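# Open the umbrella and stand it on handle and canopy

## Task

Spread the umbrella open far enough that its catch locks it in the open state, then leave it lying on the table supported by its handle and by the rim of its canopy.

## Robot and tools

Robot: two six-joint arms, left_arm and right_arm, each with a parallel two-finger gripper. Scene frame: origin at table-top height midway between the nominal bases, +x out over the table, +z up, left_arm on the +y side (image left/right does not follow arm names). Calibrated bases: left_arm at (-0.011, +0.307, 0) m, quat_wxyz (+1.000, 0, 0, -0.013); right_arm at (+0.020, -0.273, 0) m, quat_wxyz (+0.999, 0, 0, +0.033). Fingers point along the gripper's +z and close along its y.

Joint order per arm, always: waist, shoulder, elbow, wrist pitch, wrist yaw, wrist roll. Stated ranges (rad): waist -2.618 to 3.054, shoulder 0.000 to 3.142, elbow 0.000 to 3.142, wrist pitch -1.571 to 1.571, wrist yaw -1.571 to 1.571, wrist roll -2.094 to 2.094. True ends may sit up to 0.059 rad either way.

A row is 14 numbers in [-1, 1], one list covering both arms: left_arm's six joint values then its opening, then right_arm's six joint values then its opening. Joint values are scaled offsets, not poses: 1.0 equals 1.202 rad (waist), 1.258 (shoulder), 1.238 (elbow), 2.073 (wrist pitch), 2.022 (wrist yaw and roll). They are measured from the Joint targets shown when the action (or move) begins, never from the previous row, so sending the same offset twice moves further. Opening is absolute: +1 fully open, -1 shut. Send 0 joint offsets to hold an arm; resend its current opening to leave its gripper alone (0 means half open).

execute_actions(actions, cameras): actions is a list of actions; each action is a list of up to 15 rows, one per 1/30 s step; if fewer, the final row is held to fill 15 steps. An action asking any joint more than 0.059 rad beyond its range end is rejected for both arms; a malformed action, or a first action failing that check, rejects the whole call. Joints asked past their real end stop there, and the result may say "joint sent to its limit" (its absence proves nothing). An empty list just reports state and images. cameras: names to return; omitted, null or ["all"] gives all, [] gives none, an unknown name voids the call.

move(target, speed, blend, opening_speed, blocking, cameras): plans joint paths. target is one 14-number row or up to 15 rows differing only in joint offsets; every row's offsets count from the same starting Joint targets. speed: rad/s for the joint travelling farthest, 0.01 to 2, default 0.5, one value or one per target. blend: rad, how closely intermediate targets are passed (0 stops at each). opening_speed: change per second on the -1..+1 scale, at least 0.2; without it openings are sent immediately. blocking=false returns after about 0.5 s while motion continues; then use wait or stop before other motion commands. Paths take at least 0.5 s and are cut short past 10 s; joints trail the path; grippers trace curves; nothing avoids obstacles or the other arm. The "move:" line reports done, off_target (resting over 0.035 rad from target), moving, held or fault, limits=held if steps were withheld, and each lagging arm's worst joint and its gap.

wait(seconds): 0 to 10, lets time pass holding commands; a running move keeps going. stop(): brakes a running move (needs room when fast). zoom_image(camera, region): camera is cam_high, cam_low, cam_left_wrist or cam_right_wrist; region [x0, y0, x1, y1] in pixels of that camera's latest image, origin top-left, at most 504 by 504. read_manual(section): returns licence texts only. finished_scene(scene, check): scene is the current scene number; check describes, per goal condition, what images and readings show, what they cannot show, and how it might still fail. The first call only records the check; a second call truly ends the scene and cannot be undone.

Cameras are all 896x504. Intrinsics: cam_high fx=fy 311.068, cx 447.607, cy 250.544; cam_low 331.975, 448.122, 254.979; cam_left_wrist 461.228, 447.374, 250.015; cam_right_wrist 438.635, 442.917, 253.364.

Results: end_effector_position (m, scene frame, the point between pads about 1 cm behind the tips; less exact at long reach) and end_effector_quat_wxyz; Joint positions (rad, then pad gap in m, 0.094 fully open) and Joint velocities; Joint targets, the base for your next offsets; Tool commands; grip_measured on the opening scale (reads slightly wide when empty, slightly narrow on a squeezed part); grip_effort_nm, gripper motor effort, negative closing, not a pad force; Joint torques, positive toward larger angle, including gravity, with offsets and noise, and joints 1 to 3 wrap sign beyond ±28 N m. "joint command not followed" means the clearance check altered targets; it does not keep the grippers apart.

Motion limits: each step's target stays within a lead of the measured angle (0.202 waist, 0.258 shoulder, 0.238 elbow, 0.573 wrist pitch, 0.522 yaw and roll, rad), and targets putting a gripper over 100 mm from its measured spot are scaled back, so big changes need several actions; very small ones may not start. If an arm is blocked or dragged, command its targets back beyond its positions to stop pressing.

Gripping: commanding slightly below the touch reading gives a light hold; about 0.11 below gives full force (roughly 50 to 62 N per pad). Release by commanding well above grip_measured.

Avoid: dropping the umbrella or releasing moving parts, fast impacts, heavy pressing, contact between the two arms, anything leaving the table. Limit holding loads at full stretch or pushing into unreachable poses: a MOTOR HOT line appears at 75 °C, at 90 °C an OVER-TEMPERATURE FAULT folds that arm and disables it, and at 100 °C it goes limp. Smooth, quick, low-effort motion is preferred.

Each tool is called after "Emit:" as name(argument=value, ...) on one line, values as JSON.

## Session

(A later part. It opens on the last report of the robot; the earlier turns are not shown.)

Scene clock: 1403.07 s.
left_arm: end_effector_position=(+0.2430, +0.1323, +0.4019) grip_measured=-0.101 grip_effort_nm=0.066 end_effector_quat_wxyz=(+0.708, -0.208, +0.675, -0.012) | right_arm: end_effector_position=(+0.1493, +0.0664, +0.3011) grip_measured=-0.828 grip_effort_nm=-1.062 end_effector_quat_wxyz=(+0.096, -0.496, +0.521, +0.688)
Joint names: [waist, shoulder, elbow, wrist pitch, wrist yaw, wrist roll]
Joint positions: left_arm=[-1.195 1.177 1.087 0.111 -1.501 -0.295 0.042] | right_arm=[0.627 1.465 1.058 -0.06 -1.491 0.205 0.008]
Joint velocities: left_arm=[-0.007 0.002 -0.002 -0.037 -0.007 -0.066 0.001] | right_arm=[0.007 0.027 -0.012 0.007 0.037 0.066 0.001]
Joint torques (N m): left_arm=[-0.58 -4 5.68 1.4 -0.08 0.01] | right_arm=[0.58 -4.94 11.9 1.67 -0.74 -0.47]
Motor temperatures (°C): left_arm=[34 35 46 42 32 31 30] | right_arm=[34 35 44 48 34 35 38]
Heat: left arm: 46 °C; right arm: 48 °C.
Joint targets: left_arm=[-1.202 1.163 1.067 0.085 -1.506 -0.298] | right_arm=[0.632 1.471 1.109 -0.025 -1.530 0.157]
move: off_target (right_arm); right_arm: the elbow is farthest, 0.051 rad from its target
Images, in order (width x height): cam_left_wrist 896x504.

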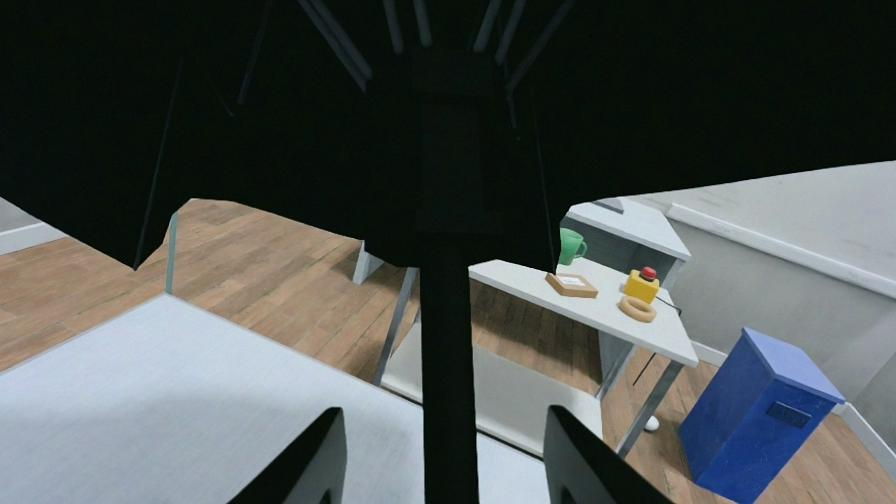

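Emit:
move(target=[0, 0, 0, 0, 0, 0, -0.64, 0, 0, 0, 0, 0, 0, -1], opening_speed=0.8, cameras=["cam_left_wrist"])

Emit:
zoom_image(camera="cam_left_wrist", region=[280, 120, 620, 504])

Scene clock: 1465.03 s.
left_arm: end_effector_position=(+0.2430, +0.1323, +0.4018) grip_measured=-0.639 grip_effort_nm=-0.071 end_effector_quat_wxyz=(+0.708, -0.207, +0.675, -0.012) | right_arm: end_effector_position=(+0.1493, +0.0664, +0.3011) grip_measured=-0.828 grip_effort_nm=-1.067 end_effector_quat_wxyz=(+0.096, -0.496, +0.521, +0.688)
Joint names: [waist, shoulder, elbow, wrist pitch, wrist yaw, wrist roll]
Joint positions: left_arm=[-1.195 1.177 1.087 0.11 -1.501 -0.295 0.017] | right_arm=[0.627 1.465 1.058 -0.06 -1.492 0.205 0.008]
Joint velocities: left_arm=[-0.007 0.002 -0.012 0.037 0.022 -0.022 0] | right_arm=[-0.017 0.007 0.017 0.007 -0.037 0.007 0.001]
Joint torques (N m): left_arm=[-0.59 -4 5.65 1.42 -0.07 0.01] | right_arm=[0.59 -4.94 11.9 1.66 -0.72 -0.45]
Motor temperatures (°C): left_arm=[34 35 42 41 32 31 30] | right_arm=[34 35 45 47 34 35 38]
Heat: left arm: 42 °C; right arm: 47 °C.
Joint targets: left_arm=[-1.202 1.163 1.067 0.085 -1.506 -0.298] | right_arm=[0.632 1.471 1.109 -0.025 -1.530 0.157]
move: off_target (right_arm); right_arm: the elbow is farthest, 0.051 rad from its target
Images, in order (width x height): cam_left_wrist 896x504.

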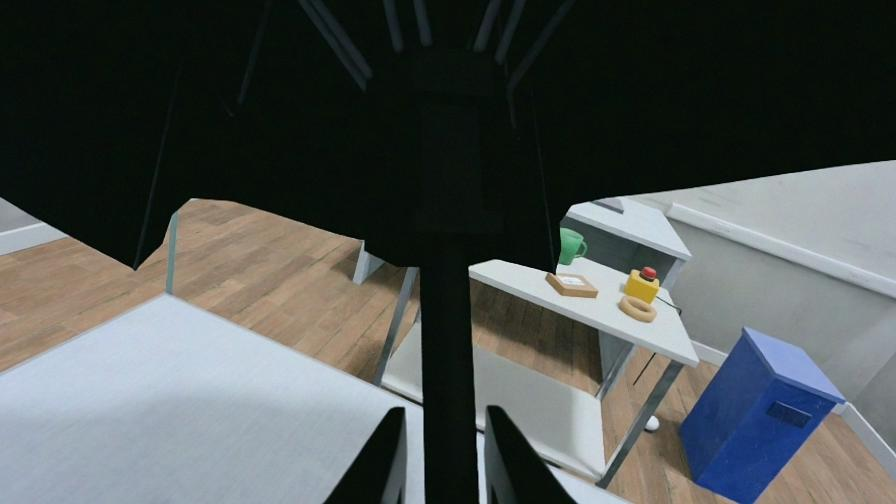

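Scaled by 1.312 from the camera's 896x504 image, which has a finer 1280x720 frame.

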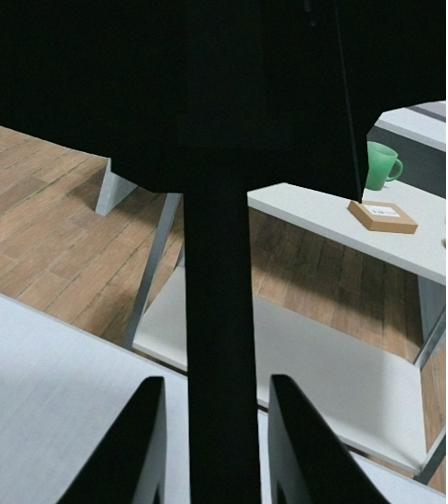

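Emit:
move(target=[0.04767, 0.03927, 0.09919, -0.03686, 0, -0.01039, -0.64, 0, 0, 0, 0, 0, 0, -1], speed=0.15, cameras=["cam_left_wrist"])

Emit:
zoom_image(camera="cam_left_wrist", region=[280, 120, 620, 504])

Scene clock: 1469.47 s.
left_arm: end_effector_position=(+0.2518, +0.1394, +0.4150) grip_measured=-0.639 grip_effort_nm=-0.071 end_effector_quat_wxyz=(+0.707, -0.221, +0.672, +0.004) | right_arm: end_effector_position=(+0.1493, +0.0664, +0.3011) grip_measured=-0.828 grip_effort_nm=-1.067 end_effector_quat_wxyz=(+0.096, -0.496, +0.521, +0.688)
Joint names: [waist, shoulder, elbow, wrist pitch, wrist yaw, wrist roll]
Joint positions: left_arm=[-1.152 1.203 1.164 0.035 -1.501 -0.315 0.017] | right_arm=[0.627 1.465 1.058 -0.06 -1.492 0.205 0.008]
Joint velocities: left_arm=[-0.007 -0.017 -0.022 0.051 0.007 0.066 -0.001] | right_arm=[-0.002 -0.012 -0.002 0.022 -0.007 0.007 -0.001]
Joint torques (N m): left_arm=[0.68 -2.5 9.28 1.4 -0.09 0] | right_arm=[0.58 -4.93 11.85 1.66 -0.74 -0.46]
Motor temperatures (°C): left_arm=[34 35 43 41 32 31 30] | right_arm=[34 35 45 47 34 35 38]
Heat: left arm: 43 °C; right arm: 47 °C.
Joint targets: left_arm=[-1.144 1.212 1.190 0.009 -1.506 -0.319] | right_arm=[0.632 1.471 1.109 -0.025 -1.530 0.157]
move: off_target (right_arm); right_arm: the elbow is farthest, 0.051 rad from its target
Images, in order (width x height): cam_left_wrist 896x504.

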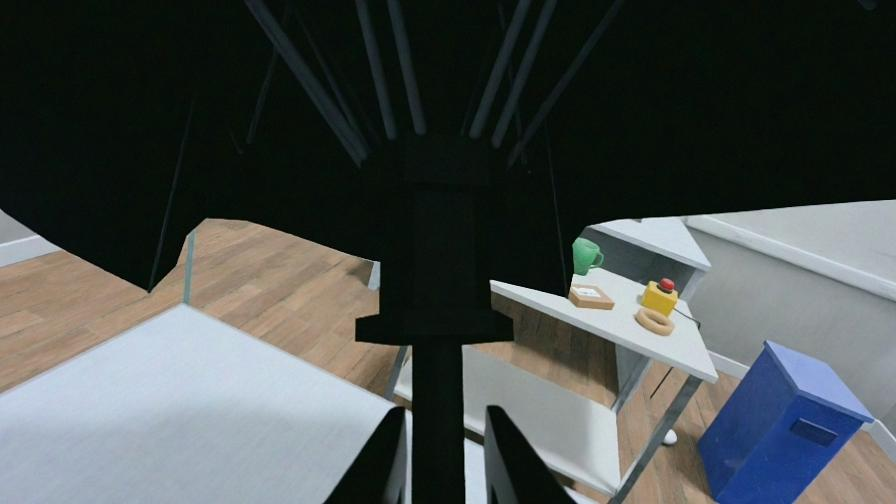

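Scaled by 1.312 from the camera's 896x504 image, which has a finer 1280x720 frame.

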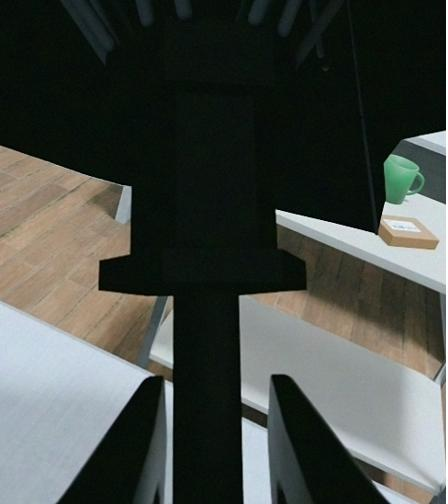

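Emit:
wait(seconds=0.2, cameras=["cam_right_wrist", "cam_left_wrist"])

Emit:
zoom_image(camera="cam_right_wrist", region=[280, 0, 620, 504])

Scene clock: 1477.43 s.
left_arm: end_effector_position=(+0.2518, +0.1394, +0.4149) grip_measured=-0.639 grip_effort_nm=-0.076 end_effector_quat_wxyz=(+0.707, -0.220, +0.672, +0.005) | right_arm: end_effector_position=(+0.1493, +0.0664, +0.3011) grip_measured=-0.828 grip_effort_nm=-1.057 end_effector_quat_wxyz=(+0.096, -0.496, +0.521, +0.688)
Joint names: [waist, shoulder, elbow, wrist pitch, wrist yaw, wrist roll]
Joint positions: left_arm=[-1.152 1.203 1.164 0.034 -1.501 -0.315 0.017] | right_arm=[0.627 1.465 1.058 -0.06 -1.492 0.205 0.008]
Joint velocities: left_arm=[0.007 -0.002 -0.012 0.037 -0.081 0.037 0] | right_arm=[0.002 -0.002 0.007 -0.022 -0.081 0.007 0]
Joint torques (N m): left_arm=[0.68 -2.54 9.28 1.42 -0.09 0] | right_arm=[0.59 -4.96 11.92 1.66 -0.74 -0.46]
Motor temperatures (°C): left_arm=[34 35 44 41 32 31 30] | right_arm=[34 35 45 47 34 35 38]
Heat: left arm: 44 °C; right arm: 47 °C.
Joint targets: left_arm=[-1.144 1.212 1.190 0.009 -1.506 -0.319] | right_arm=[0.632 1.471 1.109 -0.025 -1.530 0.157]
Tool commands: left_gripper/opening=-0.64 right_gripper/opening=-1.0
wait: 0.20 s; at rest from the start
Images, in order (width x height): cam_left_wrist 896x504, cam_right_wrist 896x504.

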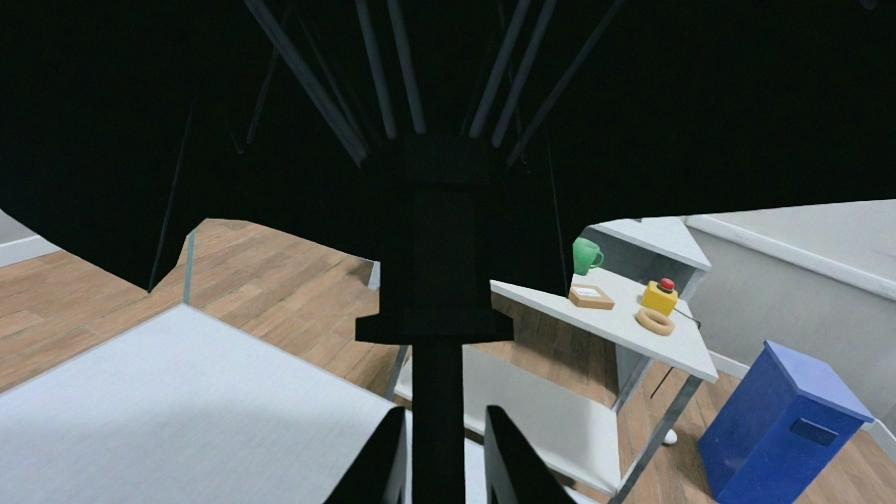

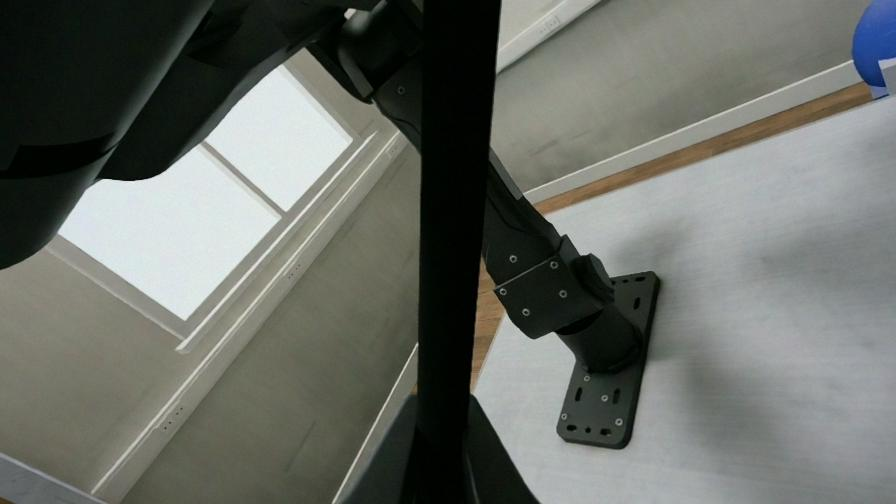

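Scaled by 1.000.

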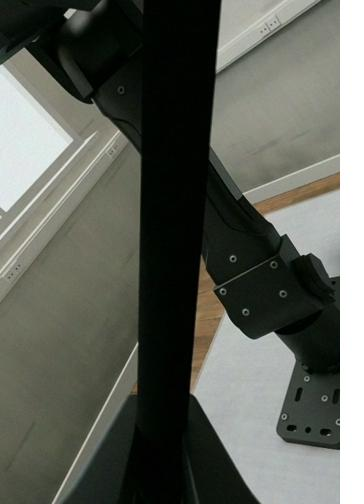

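Emit:
move(target=[0.01015, 0, 0.02326, -0.01438, 0, 0.01004, -0.64, 0, 0, 0, 0, 0, 0, -1], speed=0.1, cameras=["cam_left_wrist"])

Emit:
zoom_image(camera="cam_left_wrist", region=[280, 120, 620, 504])

Scene clock: 1530.80 s.
left_arm: end_effector_position=(+0.2533, +0.1437, +0.4218) grip_measured=-0.639 grip_effort_nm=-0.076 end_effector_quat_wxyz=(+0.707, -0.221, +0.672, +0.012) | right_arm: end_effector_position=(+0.1493, +0.0664, +0.3011) grip_measured=-0.828 grip_effort_nm=-1.062 end_effector_quat_wxyz=(+0.096, -0.496, +0.521, +0.688)
Joint names: [waist, shoulder, elbow, wrist pitch, wrist yaw, wrist roll]
Joint positions: left_arm=[-1.14 1.204 1.193 0.005 -1.501 -0.307 0.017] | right_arm=[0.627 1.465 1.058 -0.06 -1.492 0.205 0.008]
Joint velocities: left_arm=[-0.012 -0.007 -0.007 0.051 -0.037 -0.007 0] | right_arm=[-0.007 -0.007 -0.012 -0.081 -0.007 -0.051 0]
Joint torques (N m): left_arm=[0.7 -2.58 9.25 1.44 -0.09 0.11] | right_arm=[0.54 -4.92 11.89 1.66 -0.72 -0.45]
Motor temperatures (°C): left_arm=[34 35 45 41 32 31 30] | right_arm=[34 35 45 46 34 35 38]
Heat: left arm: 45 °C; right arm: 46 °C.
Joint targets: left_arm=[-1.132 1.213 1.219 -0.021 -1.506 -0.299] | right_arm=[0.632 1.471 1.109 -0.025 -1.530 0.157]
move: off_target (right_arm); right_arm: the elbow is farthest, 0.051 rad from its target
Images, in order (width x height): cam_left_wrist 896x504.

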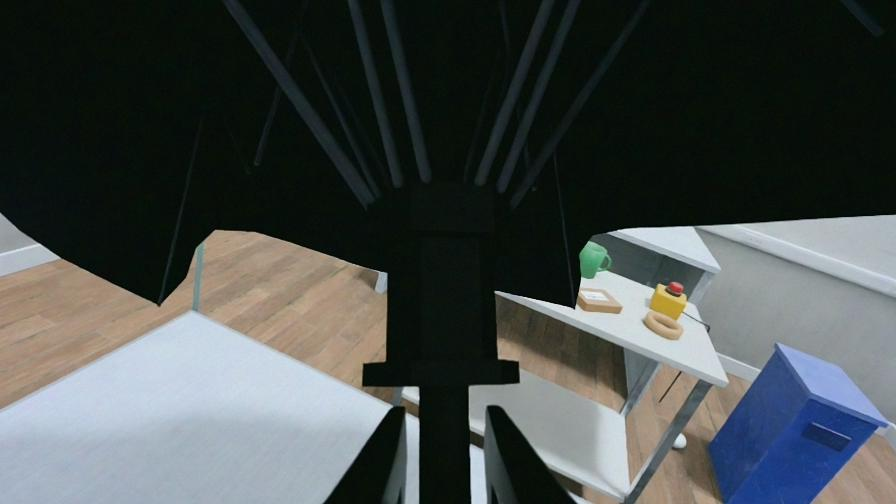

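Scaled by 1.312 from the camera's 896x504 image, which has a finer 1280x720 frame.

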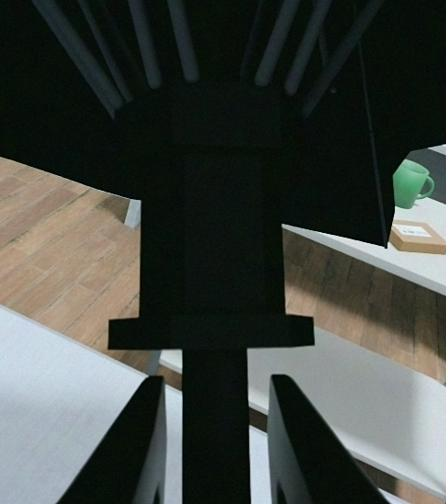

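Emit:
move(target=[0.05017, 0.01789, 0.07286, -0.01433, -0.00346, 0.02275, -0.64, 0, 0, 0, 0, 0, 0, -1], speed=0.1, cameras=["cam_left_wrist"])

Emit:
zoom_image(camera="cam_left_wrist", region=[280, 120, 620, 504])

Scene clock: 1537.53 s.
left_arm: end_effector_position=(+0.2632, +0.1546, +0.4375) grip_measured=-0.639 grip_effort_nm=-0.076 end_effector_quat_wxyz=(+0.706, -0.225, +0.670, +0.045) | right_arm: end_effector_position=(+0.1500, +0.0670, +0.3048) grip_measured=-0.828 grip_effort_nm=-1.057 end_effector_quat_wxyz=(+0.101, -0.499, +0.518, +0.687)
Joint names: [waist, shoulder, elbow, wrist pitch, wrist yaw, wrist roll]
Joint positions: left_arm=[-1.087 1.232 1.273 -0.041 -1.5 -0.26 0.017] | right_arm=[0.627 1.465 1.069 -0.06 -1.492 0.203 0.008]
Joint velocities: left_arm=[-0.017 -0.012 0.007 0.037 0.037 0.037 0] | right_arm=[-0.002 0.012 -0.002 -0.051 -0.007 0.007 -0.001]
Joint torques (N m): left_arm=[1.33 -3.08 10.03 1.58 -0.16 0.11] | right_arm=[0.55 -4.94 10.89 1.67 -0.72 -0.41]
Motor temperatures (°C): left_arm=[34 35 45 41 32 31 30] | right_arm=[34 35 45 46 34 35 38]
Heat: left arm: 45 °C; right arm: 46 °C.
Joint targets: left_arm=[-1.072 1.235 1.309 -0.051 -1.513 -0.253] | right_arm=[0.632 1.471 1.109 -0.025 -1.530 0.157]
move: off_target (left_arm, right_arm); left_arm: the elbow is farthest, 0.036 rad from its target; right_arm: the wrist roll is farthest, 0.046 rad from its target
Images, in order (width x height): cam_left_wrist 896x504.

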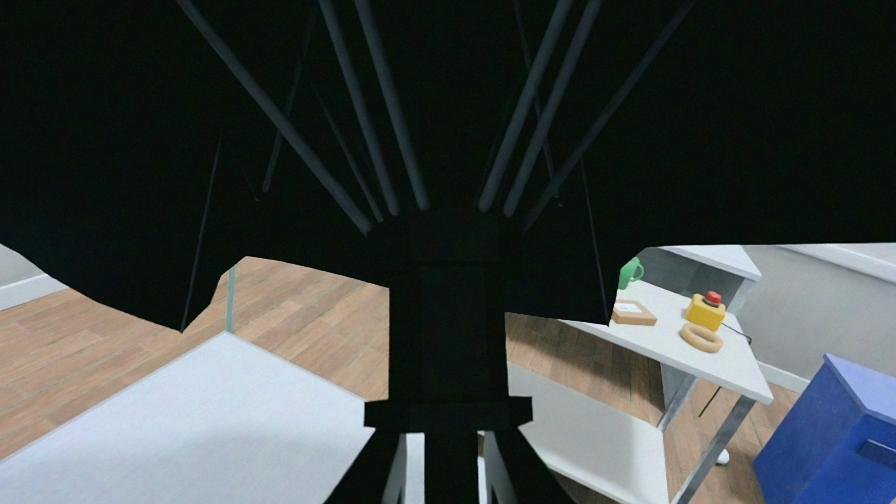

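Scaled by 1.312 from the camera's 896x504 image, which has a finer 1280x720 frame.

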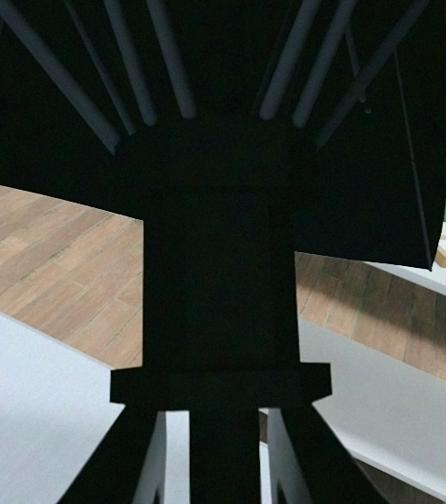

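Emit:
move(target=[0.06889, 0.04475, 0.11131, -0.02822, -0.00218, 0.03383, -0.64, 0.00749, 0.00556, -0.01777, -0.02123, -0.01385, 0, -1], speed=0.12, cameras=["cam_left_wrist"])

Emit:
zoom_image(camera="cam_left_wrist", region=[280, 120, 620, 504])

Scene clock: 1555.17 s.
left_arm: end_effector_position=(+0.2786, +0.1715, +0.4635) grip_measured=-0.639 grip_effort_nm=-0.081 end_effector_quat_wxyz=(+0.702, -0.237, +0.666, +0.091) | right_arm: end_effector_position=(+0.1451, +0.0657, +0.3054) grip_measured=-0.828 grip_effort_nm=-1.062 end_effector_quat_wxyz=(+0.088, -0.500, +0.513, +0.692)
Joint names: [waist, shoulder, elbow, wrist pitch, wrist yaw, wrist roll]
Joint positions: left_arm=[-1.004 1.287 1.41 -0.102 -1.5 -0.192 0.017] | right_arm=[0.633 1.465 1.069 -0.073 -1.511 0.203 0.008]
Joint velocities: left_arm=[0.007 -0.012 0.017 0.007 -0.066 0.007 0] | right_arm=[0.002 0.017 -0.002 0.007 -0.022 -0.007 0]
Joint torques (N m): left_arm=[1.35 -3.3 9.87 1.6 -0.19 0.12] | right_arm=[0.88 -4.45 8.87 1.37 -0.84 -0.42]
Motor temperatures (°C): left_arm=[34 35 44 40 32 31 30] | right_arm=[34 35 44 46 34 35 38]
Heat: left arm: 44 °C; right arm: 46 °C.
Joint targets: left_arm=[-0.989 1.291 1.447 -0.109 -1.518 -0.184] | right_arm=[0.641 1.478 1.087 -0.069 -1.558 0.158]
move: off_target (left_arm, right_arm); left_arm: the elbow is farthest, 0.036 rad from its target; right_arm: the wrist yaw is farthest, 0.047 rad from its target
Images, in order (width x height): cam_left_wrist 896x504.

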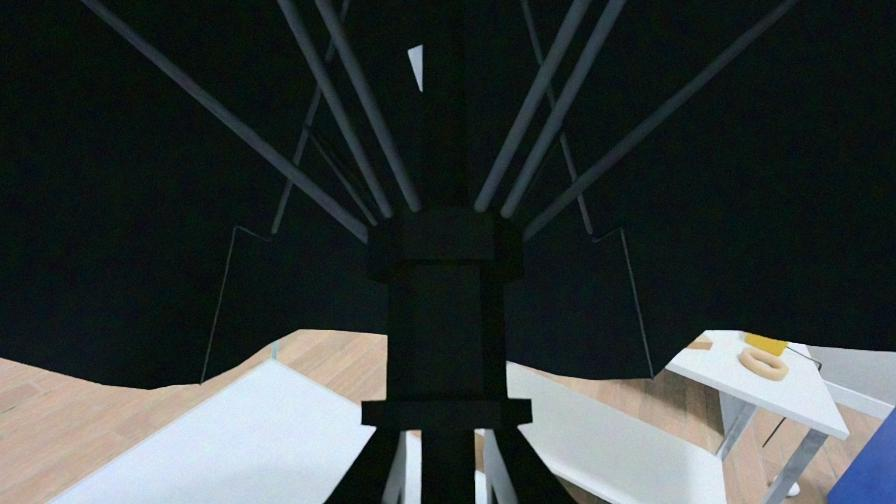

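Scaled by 1.312 from the camera's 896x504 image, which has a finer 1280x720 frame.

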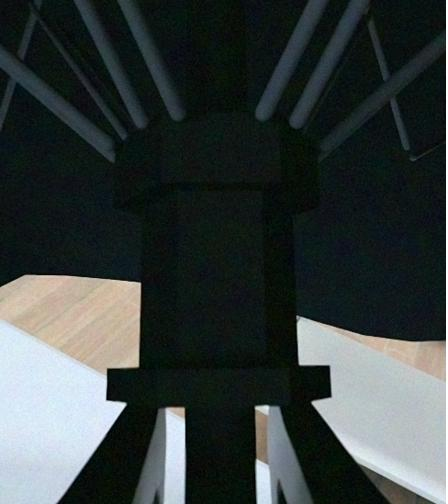

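Emit:
move(target=[0.03785, 0.0089, 0.08296, -0.00743, -0.001, 0.01261, -0.64, 0.00749, 0.00556, -0.01939, -0.0193, -0.00989, 0, -1], speed=0.1, cameras=["cam_left_wrist", "cam_right_wrist", "cam_low"])

Emit:
zoom_image(camera="cam_left_wrist", region=[280, 120, 620, 504])

Scene clock: 1573.70 s.
left_arm: end_effector_position=(+0.2822, +0.1842, +0.4838) grip_measured=-0.639 grip_effort_nm=-0.081 end_effector_quat_wxyz=(+0.701, -0.251, +0.660, +0.102) | right_arm: end_effector_position=(+0.1414, +0.0653, +0.3052) grip_measured=-0.828 grip_effort_nm=-1.053 end_effector_quat_wxyz=(+0.083, -0.504, +0.506, +0.695)
Joint names: [waist, shoulder, elbow, wrist pitch, wrist yaw, wrist roll]
Joint positions: left_arm=[-0.967 1.306 1.5 -0.141 -1.501 -0.166 0.017] | right_arm=[0.639 1.469 1.069 -0.078 -1.526 0.191 0.008]
Joint velocities: left_arm=[-0.002 -0.002 -0.017 -0.037 0.051 -0.066 0] | right_arm=[0.007 0.027 0.007 -0.022 -0.022 -0.007 0]
Joint torques (N m): left_arm=[2.09 -3.86 10.82 1.82 -0.19 0.11] | right_arm=[1.13 -4.25 6.8 1.03 -0.88 -0.32]
Motor temperatures (°C): left_arm=[34 35 46 41 32 31 30] | right_arm=[34 35 43 44 35 35 38]
Heat: left arm: 46 °C; right arm: 44 °C.
Joint targets: left_arm=[-0.944 1.303 1.550 -0.125 -1.520 -0.159] | right_arm=[0.650 1.485 1.063 -0.109 -1.578 0.157]
move: off_target (left_arm, right_arm); left_arm: the elbow is farthest, 0.050 rad from its target; right_arm: the wrist yaw is farthest, 0.052 rad from its target
Images, in order (width x height): cam_low 896x504, cam_left_wrist 896x504, cam_right_wrist 896x504.

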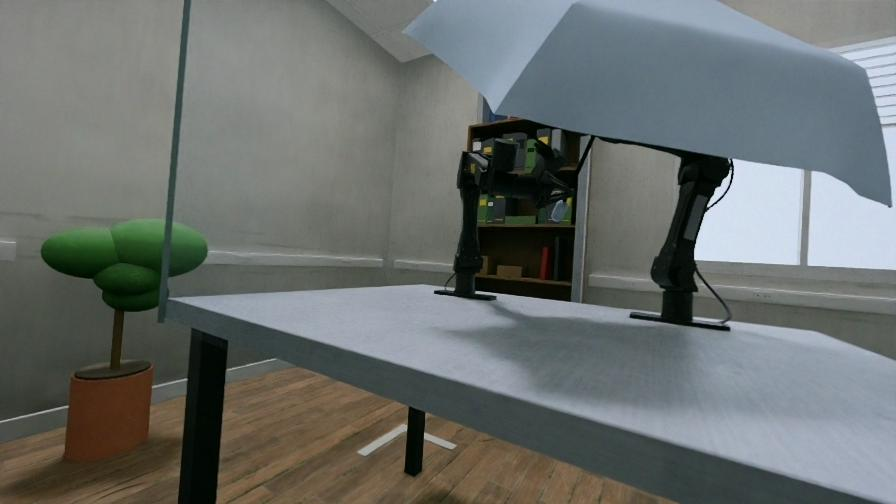

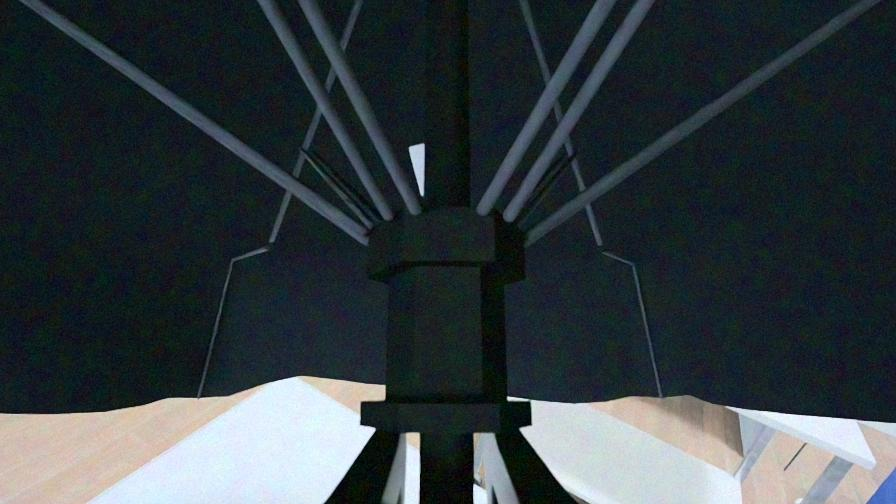

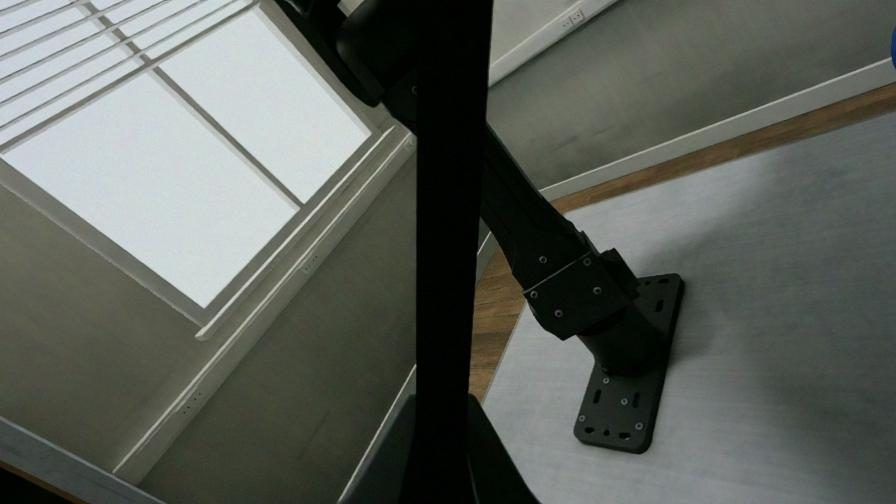

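Scaled by 1.312 from the camera's 896x504 image, which has a finer 1280x720 frame.

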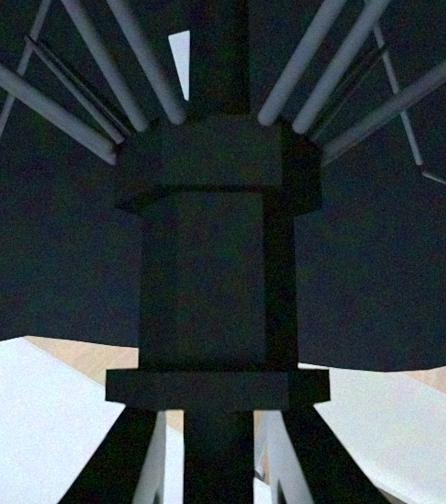

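Emit:
move(target=[0.06057, 0.03092, 0.11074, -0.02808, 0, 0.02013, -0.64, 0, 0, 0, 0, 0, 0, -1], speed=0.1, cameras=["cam_left_wrist", "cam_high"])

Emit:
zoom_image(camera="cam_left_wrist", region=[280, 120, 620, 504])

Scene clock: 1588.13 s.
left_arm: end_effector_position=(+0.2925, +0.1936, +0.4986) grip_measured=-0.639 grip_effort_nm=-0.071 end_effector_quat_wxyz=(+0.693, -0.242, +0.664, +0.142) | right_arm: end_effector_position=(+0.1438, +0.0671, +0.3051) grip_measured=-0.828 grip_effort_nm=-1.062 end_effector_quat_wxyz=(+0.093, -0.507, +0.507, +0.691)
Joint names: [waist, shoulder, elbow, wrist pitch, wrist yaw, wrist roll]
Joint positions: left_arm=[-0.915 1.358 1.615 -0.238 -1.492 -0.129 0.017] | right_arm=[0.639 1.469 1.069 -0.062 -1.511 0.191 0.008]
Joint velocities: left_arm=[-0.012 -0.007 0.017 -0.007 0.037 -0.022 -0.001] | right_arm=[0.002 0.012 0.002 -0.022 0.007 -0.066 -0.001]
Joint torques (N m): left_arm=[3.81 -5.14 12.49 2.29 -0.29 0.14] | right_arm=[1.11 -4.25 6.79 0.91 -1.05 -0.32]
Motor temperatures (°C): left_arm=[34 35 47 42 32 31 30] | right_arm=[34 34 41 43 35 35 38]
Heat: left arm: 47 °C; right arm: 43 °C.
Joint targets: left_arm=[-0.871 1.341 1.687 -0.183 -1.520 -0.118] | right_arm=[0.650 1.485 1.063 -0.109 -1.578 0.157]
move: off_target (left_arm, right_arm); left_arm: the elbow is farthest, 0.072 rad from its target; right_arm: the wrist yaw is farthest, 0.067 rad from its target
Images, in order (width x height): cam_high 896x504, cam_left_wrist 896x504.

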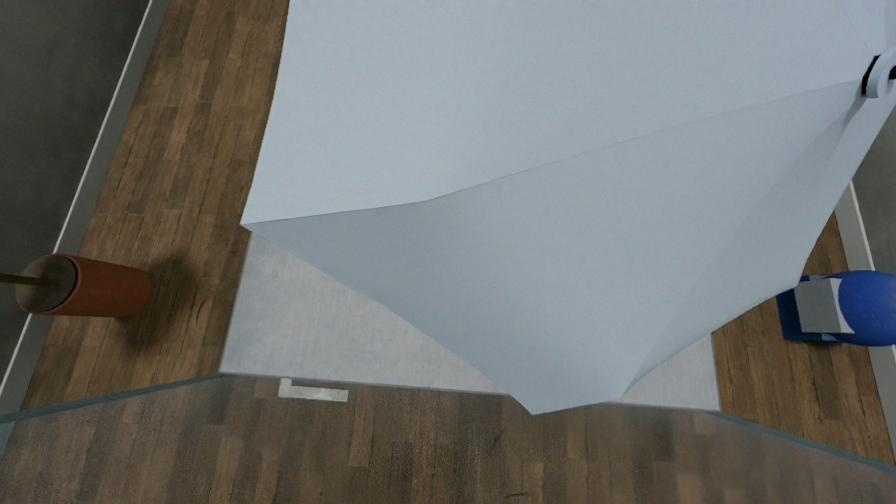

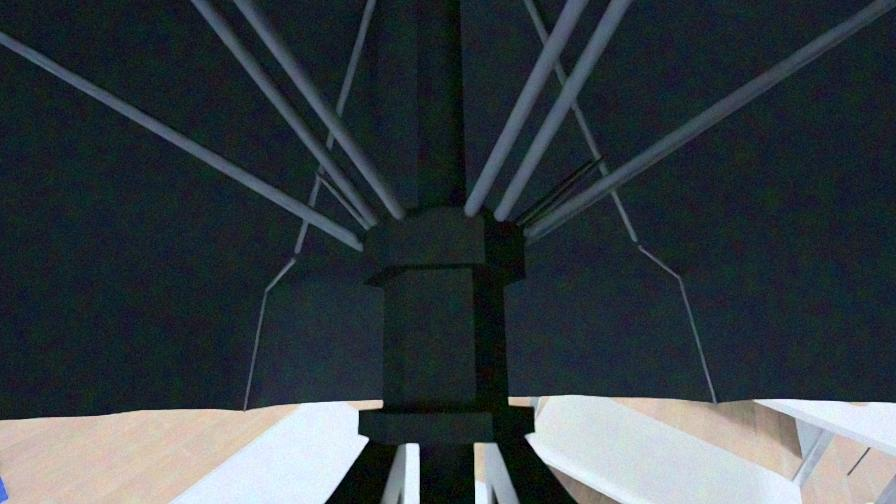

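Scaled by 1.312 from the camera's 896x504 image, which has a finer 1280x720 frame.

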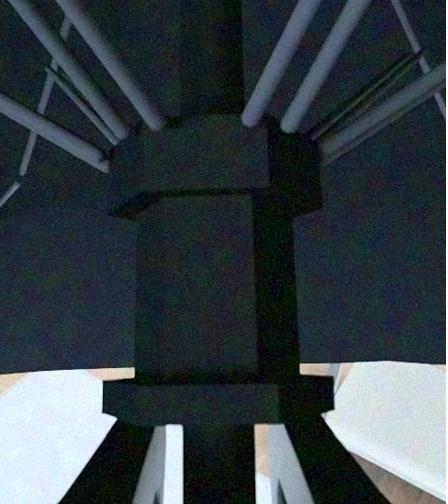

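Emit:
move(target=[0.03353, 0.00986, 0.09233, -0.00892, -0.00742, 0.01563, -0.64, 0.00998, 0.00795, -0.02504, -0.02894, -0.01484, 0.00593, -1], speed=0.1, cameras=["cam_left_wrist"])

Emit:
zoom_image(camera="cam_left_wrist", region=[280, 120, 620, 504])

Scene clock: 1605.20 s.
left_arm: end_effector_position=(+0.2901, +0.2193, +0.5291) grip_measured=-0.639 grip_effort_nm=-0.071 end_effector_quat_wxyz=(+0.694, -0.276, +0.648, +0.147) | right_arm: end_effector_position=(+0.1347, +0.0660, +0.3048) grip_measured=-0.829 grip_effort_nm=-1.057 end_effector_quat_wxyz=(+0.073, -0.510, +0.497, +0.698)
Joint names: [waist, shoulder, elbow, wrist pitch, wrist yaw, wrist roll]
Joint positions: left_arm=[-0.863 1.37 1.734 -0.259 -1.5 -0.09 0.017] | right_arm=[0.655 1.472 1.069 -0.085 -1.54 0.181 0.008]
Joint velocities: left_arm=[0.007 0.002 -0.002 -0.051 0.037 0.022 0] | right_arm=[-0.002 -0.002 0.002 0.022 -0.037 -0.037 -0.001]
Joint torques (N m): left_arm=[2.88 -4.92 11.77 2.25 -0.32 0.09] | right_arm=[0.77 -3.74 4.15 0.55 -0.83 -0.1]
Motor temperatures (°C): left_arm=[34 35 47 43 32 31 30] | right_arm=[34 34 40 42 35 35 38]
Heat: left arm: 47 °C; right arm: 42 °C.
Joint targets: left_arm=[-0.830 1.354 1.801 -0.202 -1.535 -0.087] | right_arm=[0.662 1.495 1.032 -0.169 -1.588 0.169]
joint sent to its limit (right arm) — the wrist yaw, lower limit.
move: off_target (left_arm, right_arm); left_arm: the elbow is farthest, 0.068 rad from its target; right_arm: the wrist pitch is farthest, 0.084 rad from its target
Images, in order (width x height): cam_left_wrist 896x504.

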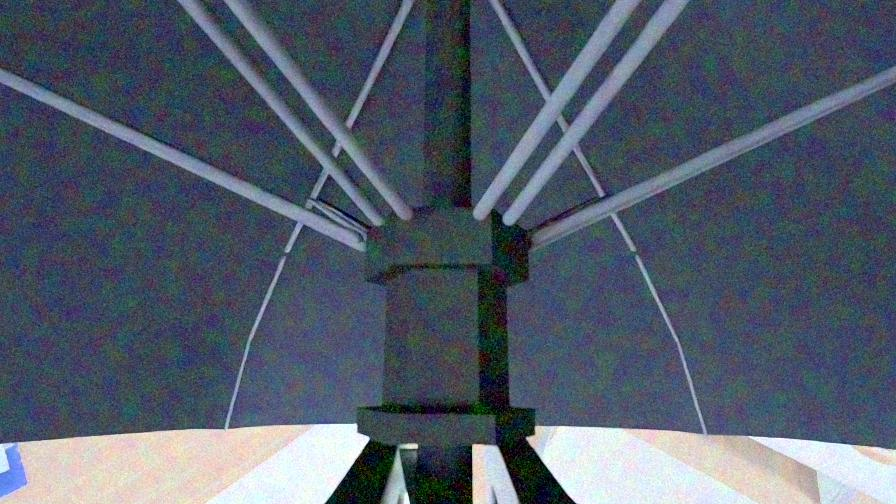

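Scaled by 1.312 from the camera's 896x504 image, which has a finer 1280x720 frame.

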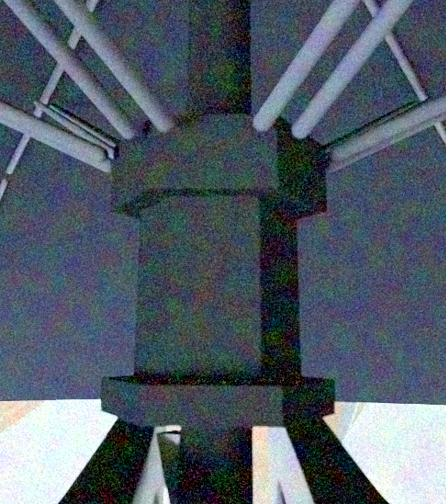

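Emit:
zoom_image(camera="cam_left_wrist", region=[350, 390, 550, 504])

Scaled by 2.520 from the camera's 896x504 image, which has a finer 1280x720 frame.

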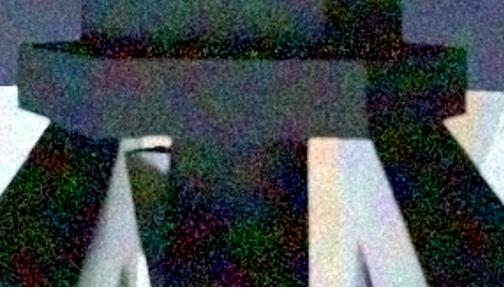

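Emit:
move(target=[-0.0119, 0.01232, -0.01333, -0.01568, 0, 0, -0.64, -0.00666, -0.00795, 0.02908, 0.02894, 0, 0, -1], speed=0.1, cameras=["cam_left_wrist"])

Emit:
zoom_image(camera="cam_left_wrist", region=[350, 390, 550, 504])

Scene clock: 1617.73 s.
left_arm: end_effector_position=(+0.2910, +0.2182, +0.5274) grip_measured=-0.639 grip_effort_nm=-0.071 end_effector_quat_wxyz=(+0.693, -0.276, +0.649, +0.152) | right_arm: end_effector_position=(+0.1340, +0.0655, +0.3053) grip_measured=-0.829 grip_effort_nm=-1.062 end_effector_quat_wxyz=(+0.071, -0.510, +0.495, +0.699)
Joint names: [waist, shoulder, elbow, wrist pitch, wrist yaw, wrist roll]
Joint positions: left_arm=[-0.863 1.376 1.734 -0.261 -1.506 -0.09 0.017] | right_arm=[0.655 1.472 1.069 -0.085 -1.546 0.181 0.008]
Joint velocities: left_arm=[-0.002 -0.002 0.002 0.051 -0.051 0.051 -0.001] | right_arm=[0.002 -0.002 0.007 -0.022 -0.007 0.037 0]
Joint torques (N m): left_arm=[1.63 -4.21 10.4 1.94 -0.25 0.08] | right_arm=[0.01 -4.48 7.12 1.08 -0.76 -0.1]
Motor temperatures (°C): left_arm=[34 35 46 44 32 31 30] | right_arm=[34 34 39 41 35 35 38]
Heat: left arm: 46 °C; right arm: 41 °C.
Joint targets: left_arm=[-0.845 1.370 1.785 -0.234 -1.535 -0.087] | right_arm=[0.654 1.485 1.068 -0.109 -1.588 0.169]
move: off_target (left_arm, right_arm); left_arm: the elbow is farthest, 0.051 rad from its target; right_arm: the wrist yaw is farthest, 0.042 rad from its target
Images, in order (width x height): cam_left_wrist 896x504.

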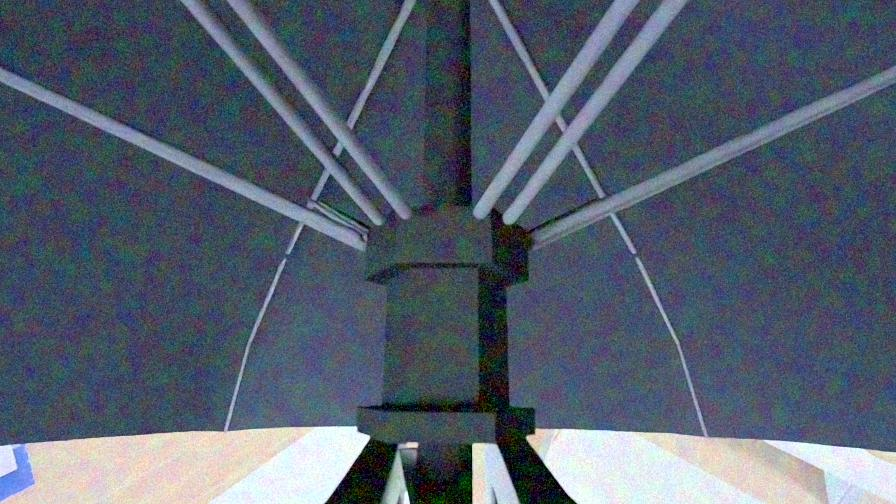

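Scaled by 2.520 from the camera's 896x504 image, which has a finer 1280x720 frame.

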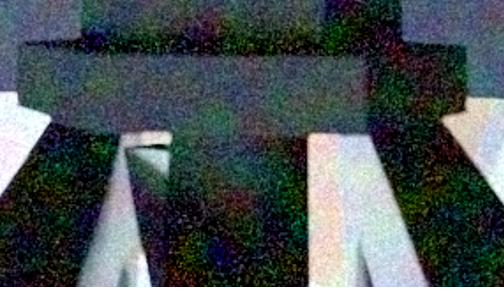

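Emit:
move(target=[-0.01963, 0.00215, -0.03352, -0.00979, 0, -0.0045, -0.64, 0, -0.00318, 0.02827, 0.02171, 0, 0, -1], speed=0.1, cameras=["cam_left_wrist"])

Emit:
zoom_image(camera="cam_left_wrist", region=[350, 390, 550, 504])

Scene clock: 1622.43 s.
left_arm: end_effector_position=(+0.2899, +0.2177, +0.5272) grip_measured=-0.639 grip_effort_nm=-0.076 end_effector_quat_wxyz=(+0.692, -0.276, +0.649, +0.153) | right_arm: end_effector_position=(+0.1335, +0.0652, +0.3061) grip_measured=-0.829 grip_effort_nm=-1.057 end_effector_quat_wxyz=(+0.072, -0.512, +0.492, +0.700)
Joint names: [waist, shoulder, elbow, wrist pitch, wrist yaw, wrist roll]
Joint positions: left_arm=[-0.868 1.376 1.734 -0.263 -1.513 -0.09 0.017] | right_arm=[0.655 1.472 1.069 -0.079 -1.55 0.181 0.008]
Joint velocities: left_arm=[0.002 0.007 -0.002 0.007 0.066 -0.022 0.001] | right_arm=[0.002 0.007 -0.007 0.007 -0.066 -0.007 0]
Joint torques (N m): left_arm=[-0.01 -3.97 6.9 1.73 -0.19 -0.03] | right_arm=[-0.05 -4.75 10.29 1.43 -0.74 -0.09]
Motor temperatures (°C): left_arm=[34 35 45 44 32 31 30] | right_arm=[34 34 39 41 35 35 38]
Heat: left arm: 45 °C; right arm: 41 °C.
Joint targets: left_arm=[-0.869 1.372 1.743 -0.254 -1.535 -0.096] | right_arm=[0.654 1.481 1.103 -0.064 -1.588 0.169]
move: off_target (right_arm); right_arm: the wrist yaw is farthest, 0.038 rad from its target
Images, in order (width x height): cam_left_wrist 896x504.

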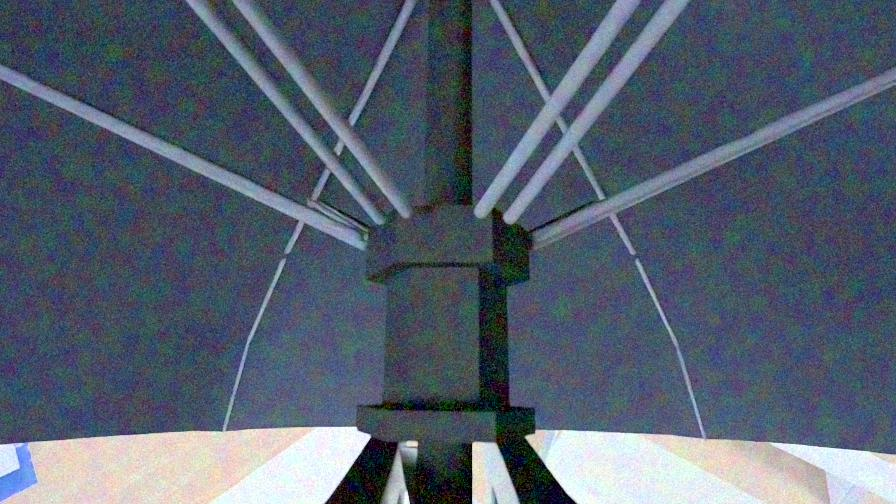

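Scaled by 2.520 from the camera's 896x504 image, which has a finer 1280x720 frame.

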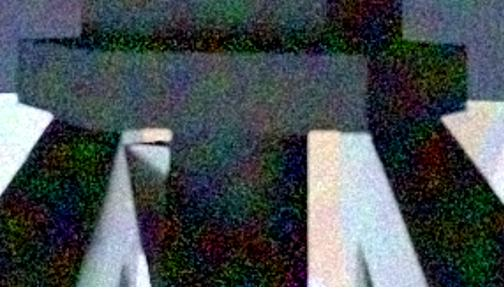

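Emit:
move(target=[-0.02496, -0.0318, -0.07431, 0.01399, 0.00989, -0.01088, -0.64, 0, 0, 0, 0, 0, 0, -1], speed=0.08, cameras=["cam_left_wrist"])

Emit:
zoom_image(camera="cam_left_wrist", region=[350, 350, 550, 504])

Scene clock: 1627.33 s.
left_arm: end_effector_position=(+0.2871, +0.2117, +0.5174) grip_measured=-0.639 grip_effort_nm=-0.076 end_effector_quat_wxyz=(+0.696, -0.276, +0.649, +0.137) | right_arm: end_effector_position=(+0.1322, +0.0641, +0.3055) grip_measured=-0.829 grip_effort_nm=-1.057 end_effector_quat_wxyz=(+0.057, -0.504, +0.499, +0.702)
Joint names: [waist, shoulder, elbow, wrist pitch, wrist yaw, wrist roll]
Joint positions: left_arm=[-0.891 1.351 1.669 -0.224 -1.513 -0.112 0.017] | right_arm=[0.655 1.472 1.069 -0.097 -1.557 0.199 0.008]
Joint velocities: left_arm=[-0.002 -0.012 0.002 0.007 -0.007 0.007 0] | right_arm=[-0.002 -0.037 -0.007 0.081 0.007 -0.007 0.001]
Joint torques (N m): left_arm=[-0.64 -5.04 4.92 1.62 0 -0.01] | right_arm=[-0.08 -4.75 10.29 1.59 -0.66 -0.27]
Motor temperatures (°C): left_arm=[34 35 45 44 32 31 30] | right_arm=[34 34 40 41 35 35 38]
Heat: left arm: 45 °C; right arm: 41 °C.
Joint targets: left_arm=[-0.899 1.332 1.651 -0.225 -1.515 -0.118] | right_arm=[0.654 1.481 1.103 -0.064 -1.588 0.169]
move: done
Images, in order (width x height): cam_left_wrist 896x504.

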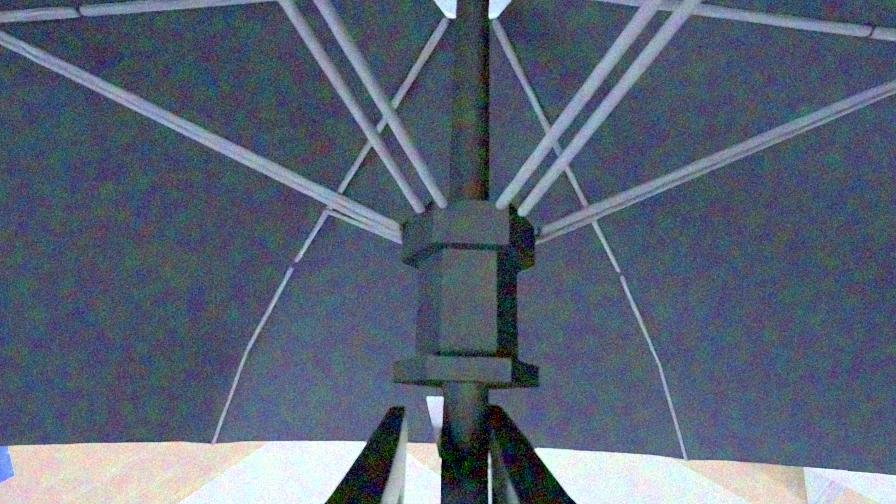

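Scaled by 2.520 from the camera's 896x504 image, which has a finer 1280x720 frame.

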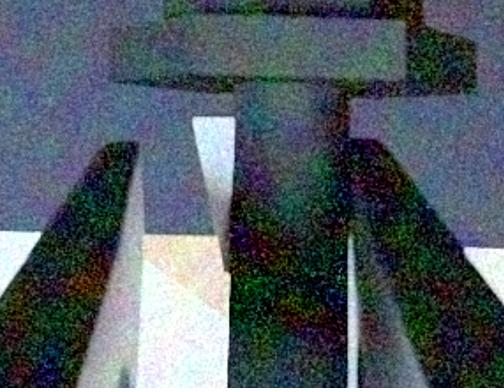

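Emit:
move(target=[0, 0, 0, 0, 0, 0, -0.1, 0, 0, 0, 0, 0, 0, -1], opening_speed=0.8, cameras=["cam_left_wrist"])

Emit:
zoom_image(camera="cam_left_wrist", region=[350, 350, 550, 504])

Scene clock: 1685.87 s.
left_arm: end_effector_position=(+0.2871, +0.2117, +0.5175) grip_measured=-0.101 grip_effort_nm=0.061 end_effector_quat_wxyz=(+0.696, -0.276, +0.649, +0.137) | right_arm: end_effector_position=(+0.1322, +0.0641, +0.3055) grip_measured=-0.829 grip_effort_nm=-1.053 end_effector_quat_wxyz=(+0.056, -0.503, +0.500, +0.703)
Joint names: [waist, shoulder, elbow, wrist pitch, wrist yaw, wrist roll]
Joint positions: left_arm=[-0.891 1.351 1.669 -0.223 -1.513 -0.113 0.042] | right_arm=[0.655 1.472 1.069 -0.098 -1.557 0.201 0.008]
Joint velocities: left_arm=[0.007 0.007 0.002 0.007 -0.007 -0.037 0] | right_arm=[-0.007 -0.017 0.012 -0.051 -0.007 -0.022 0]
Joint torques (N m): left_arm=[-0.62 -5.04 4.92 1.61 0.01 0] | right_arm=[-0.06 -4.74 10.26 1.6 -0.66 -0.29]
Motor temperatures (°C): left_arm=[34 35 43 41 32 31 30] | right_arm=[34 35 43 42 34 35 38]
Heat: left arm: 43 °C; right arm: 43 °C.
Joint targets: left_arm=[-0.899 1.332 1.651 -0.225 -1.515 -0.118] | right_arm=[0.654 1.481 1.103 -0.064 -1.588 0.170]
move: done
Images, in order (width x height): cam_left_wrist 896x504.

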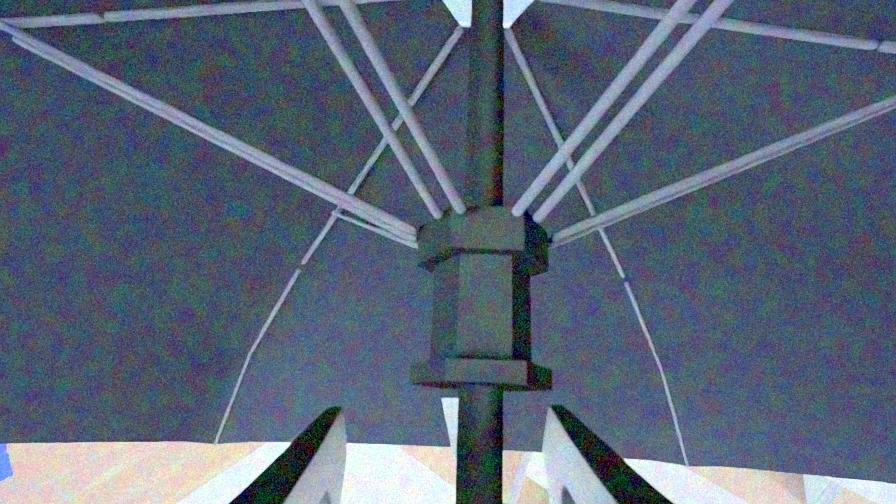

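Scaled by 2.520 from the camera's 896x504 image, which has a finer 1280x720 frame.

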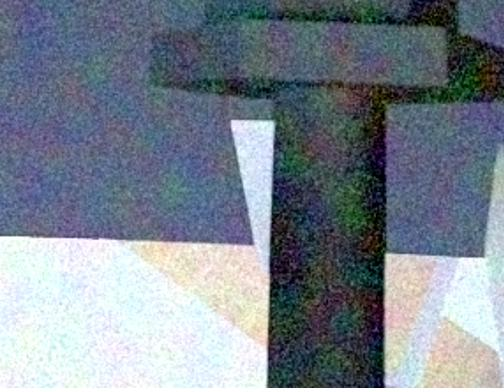

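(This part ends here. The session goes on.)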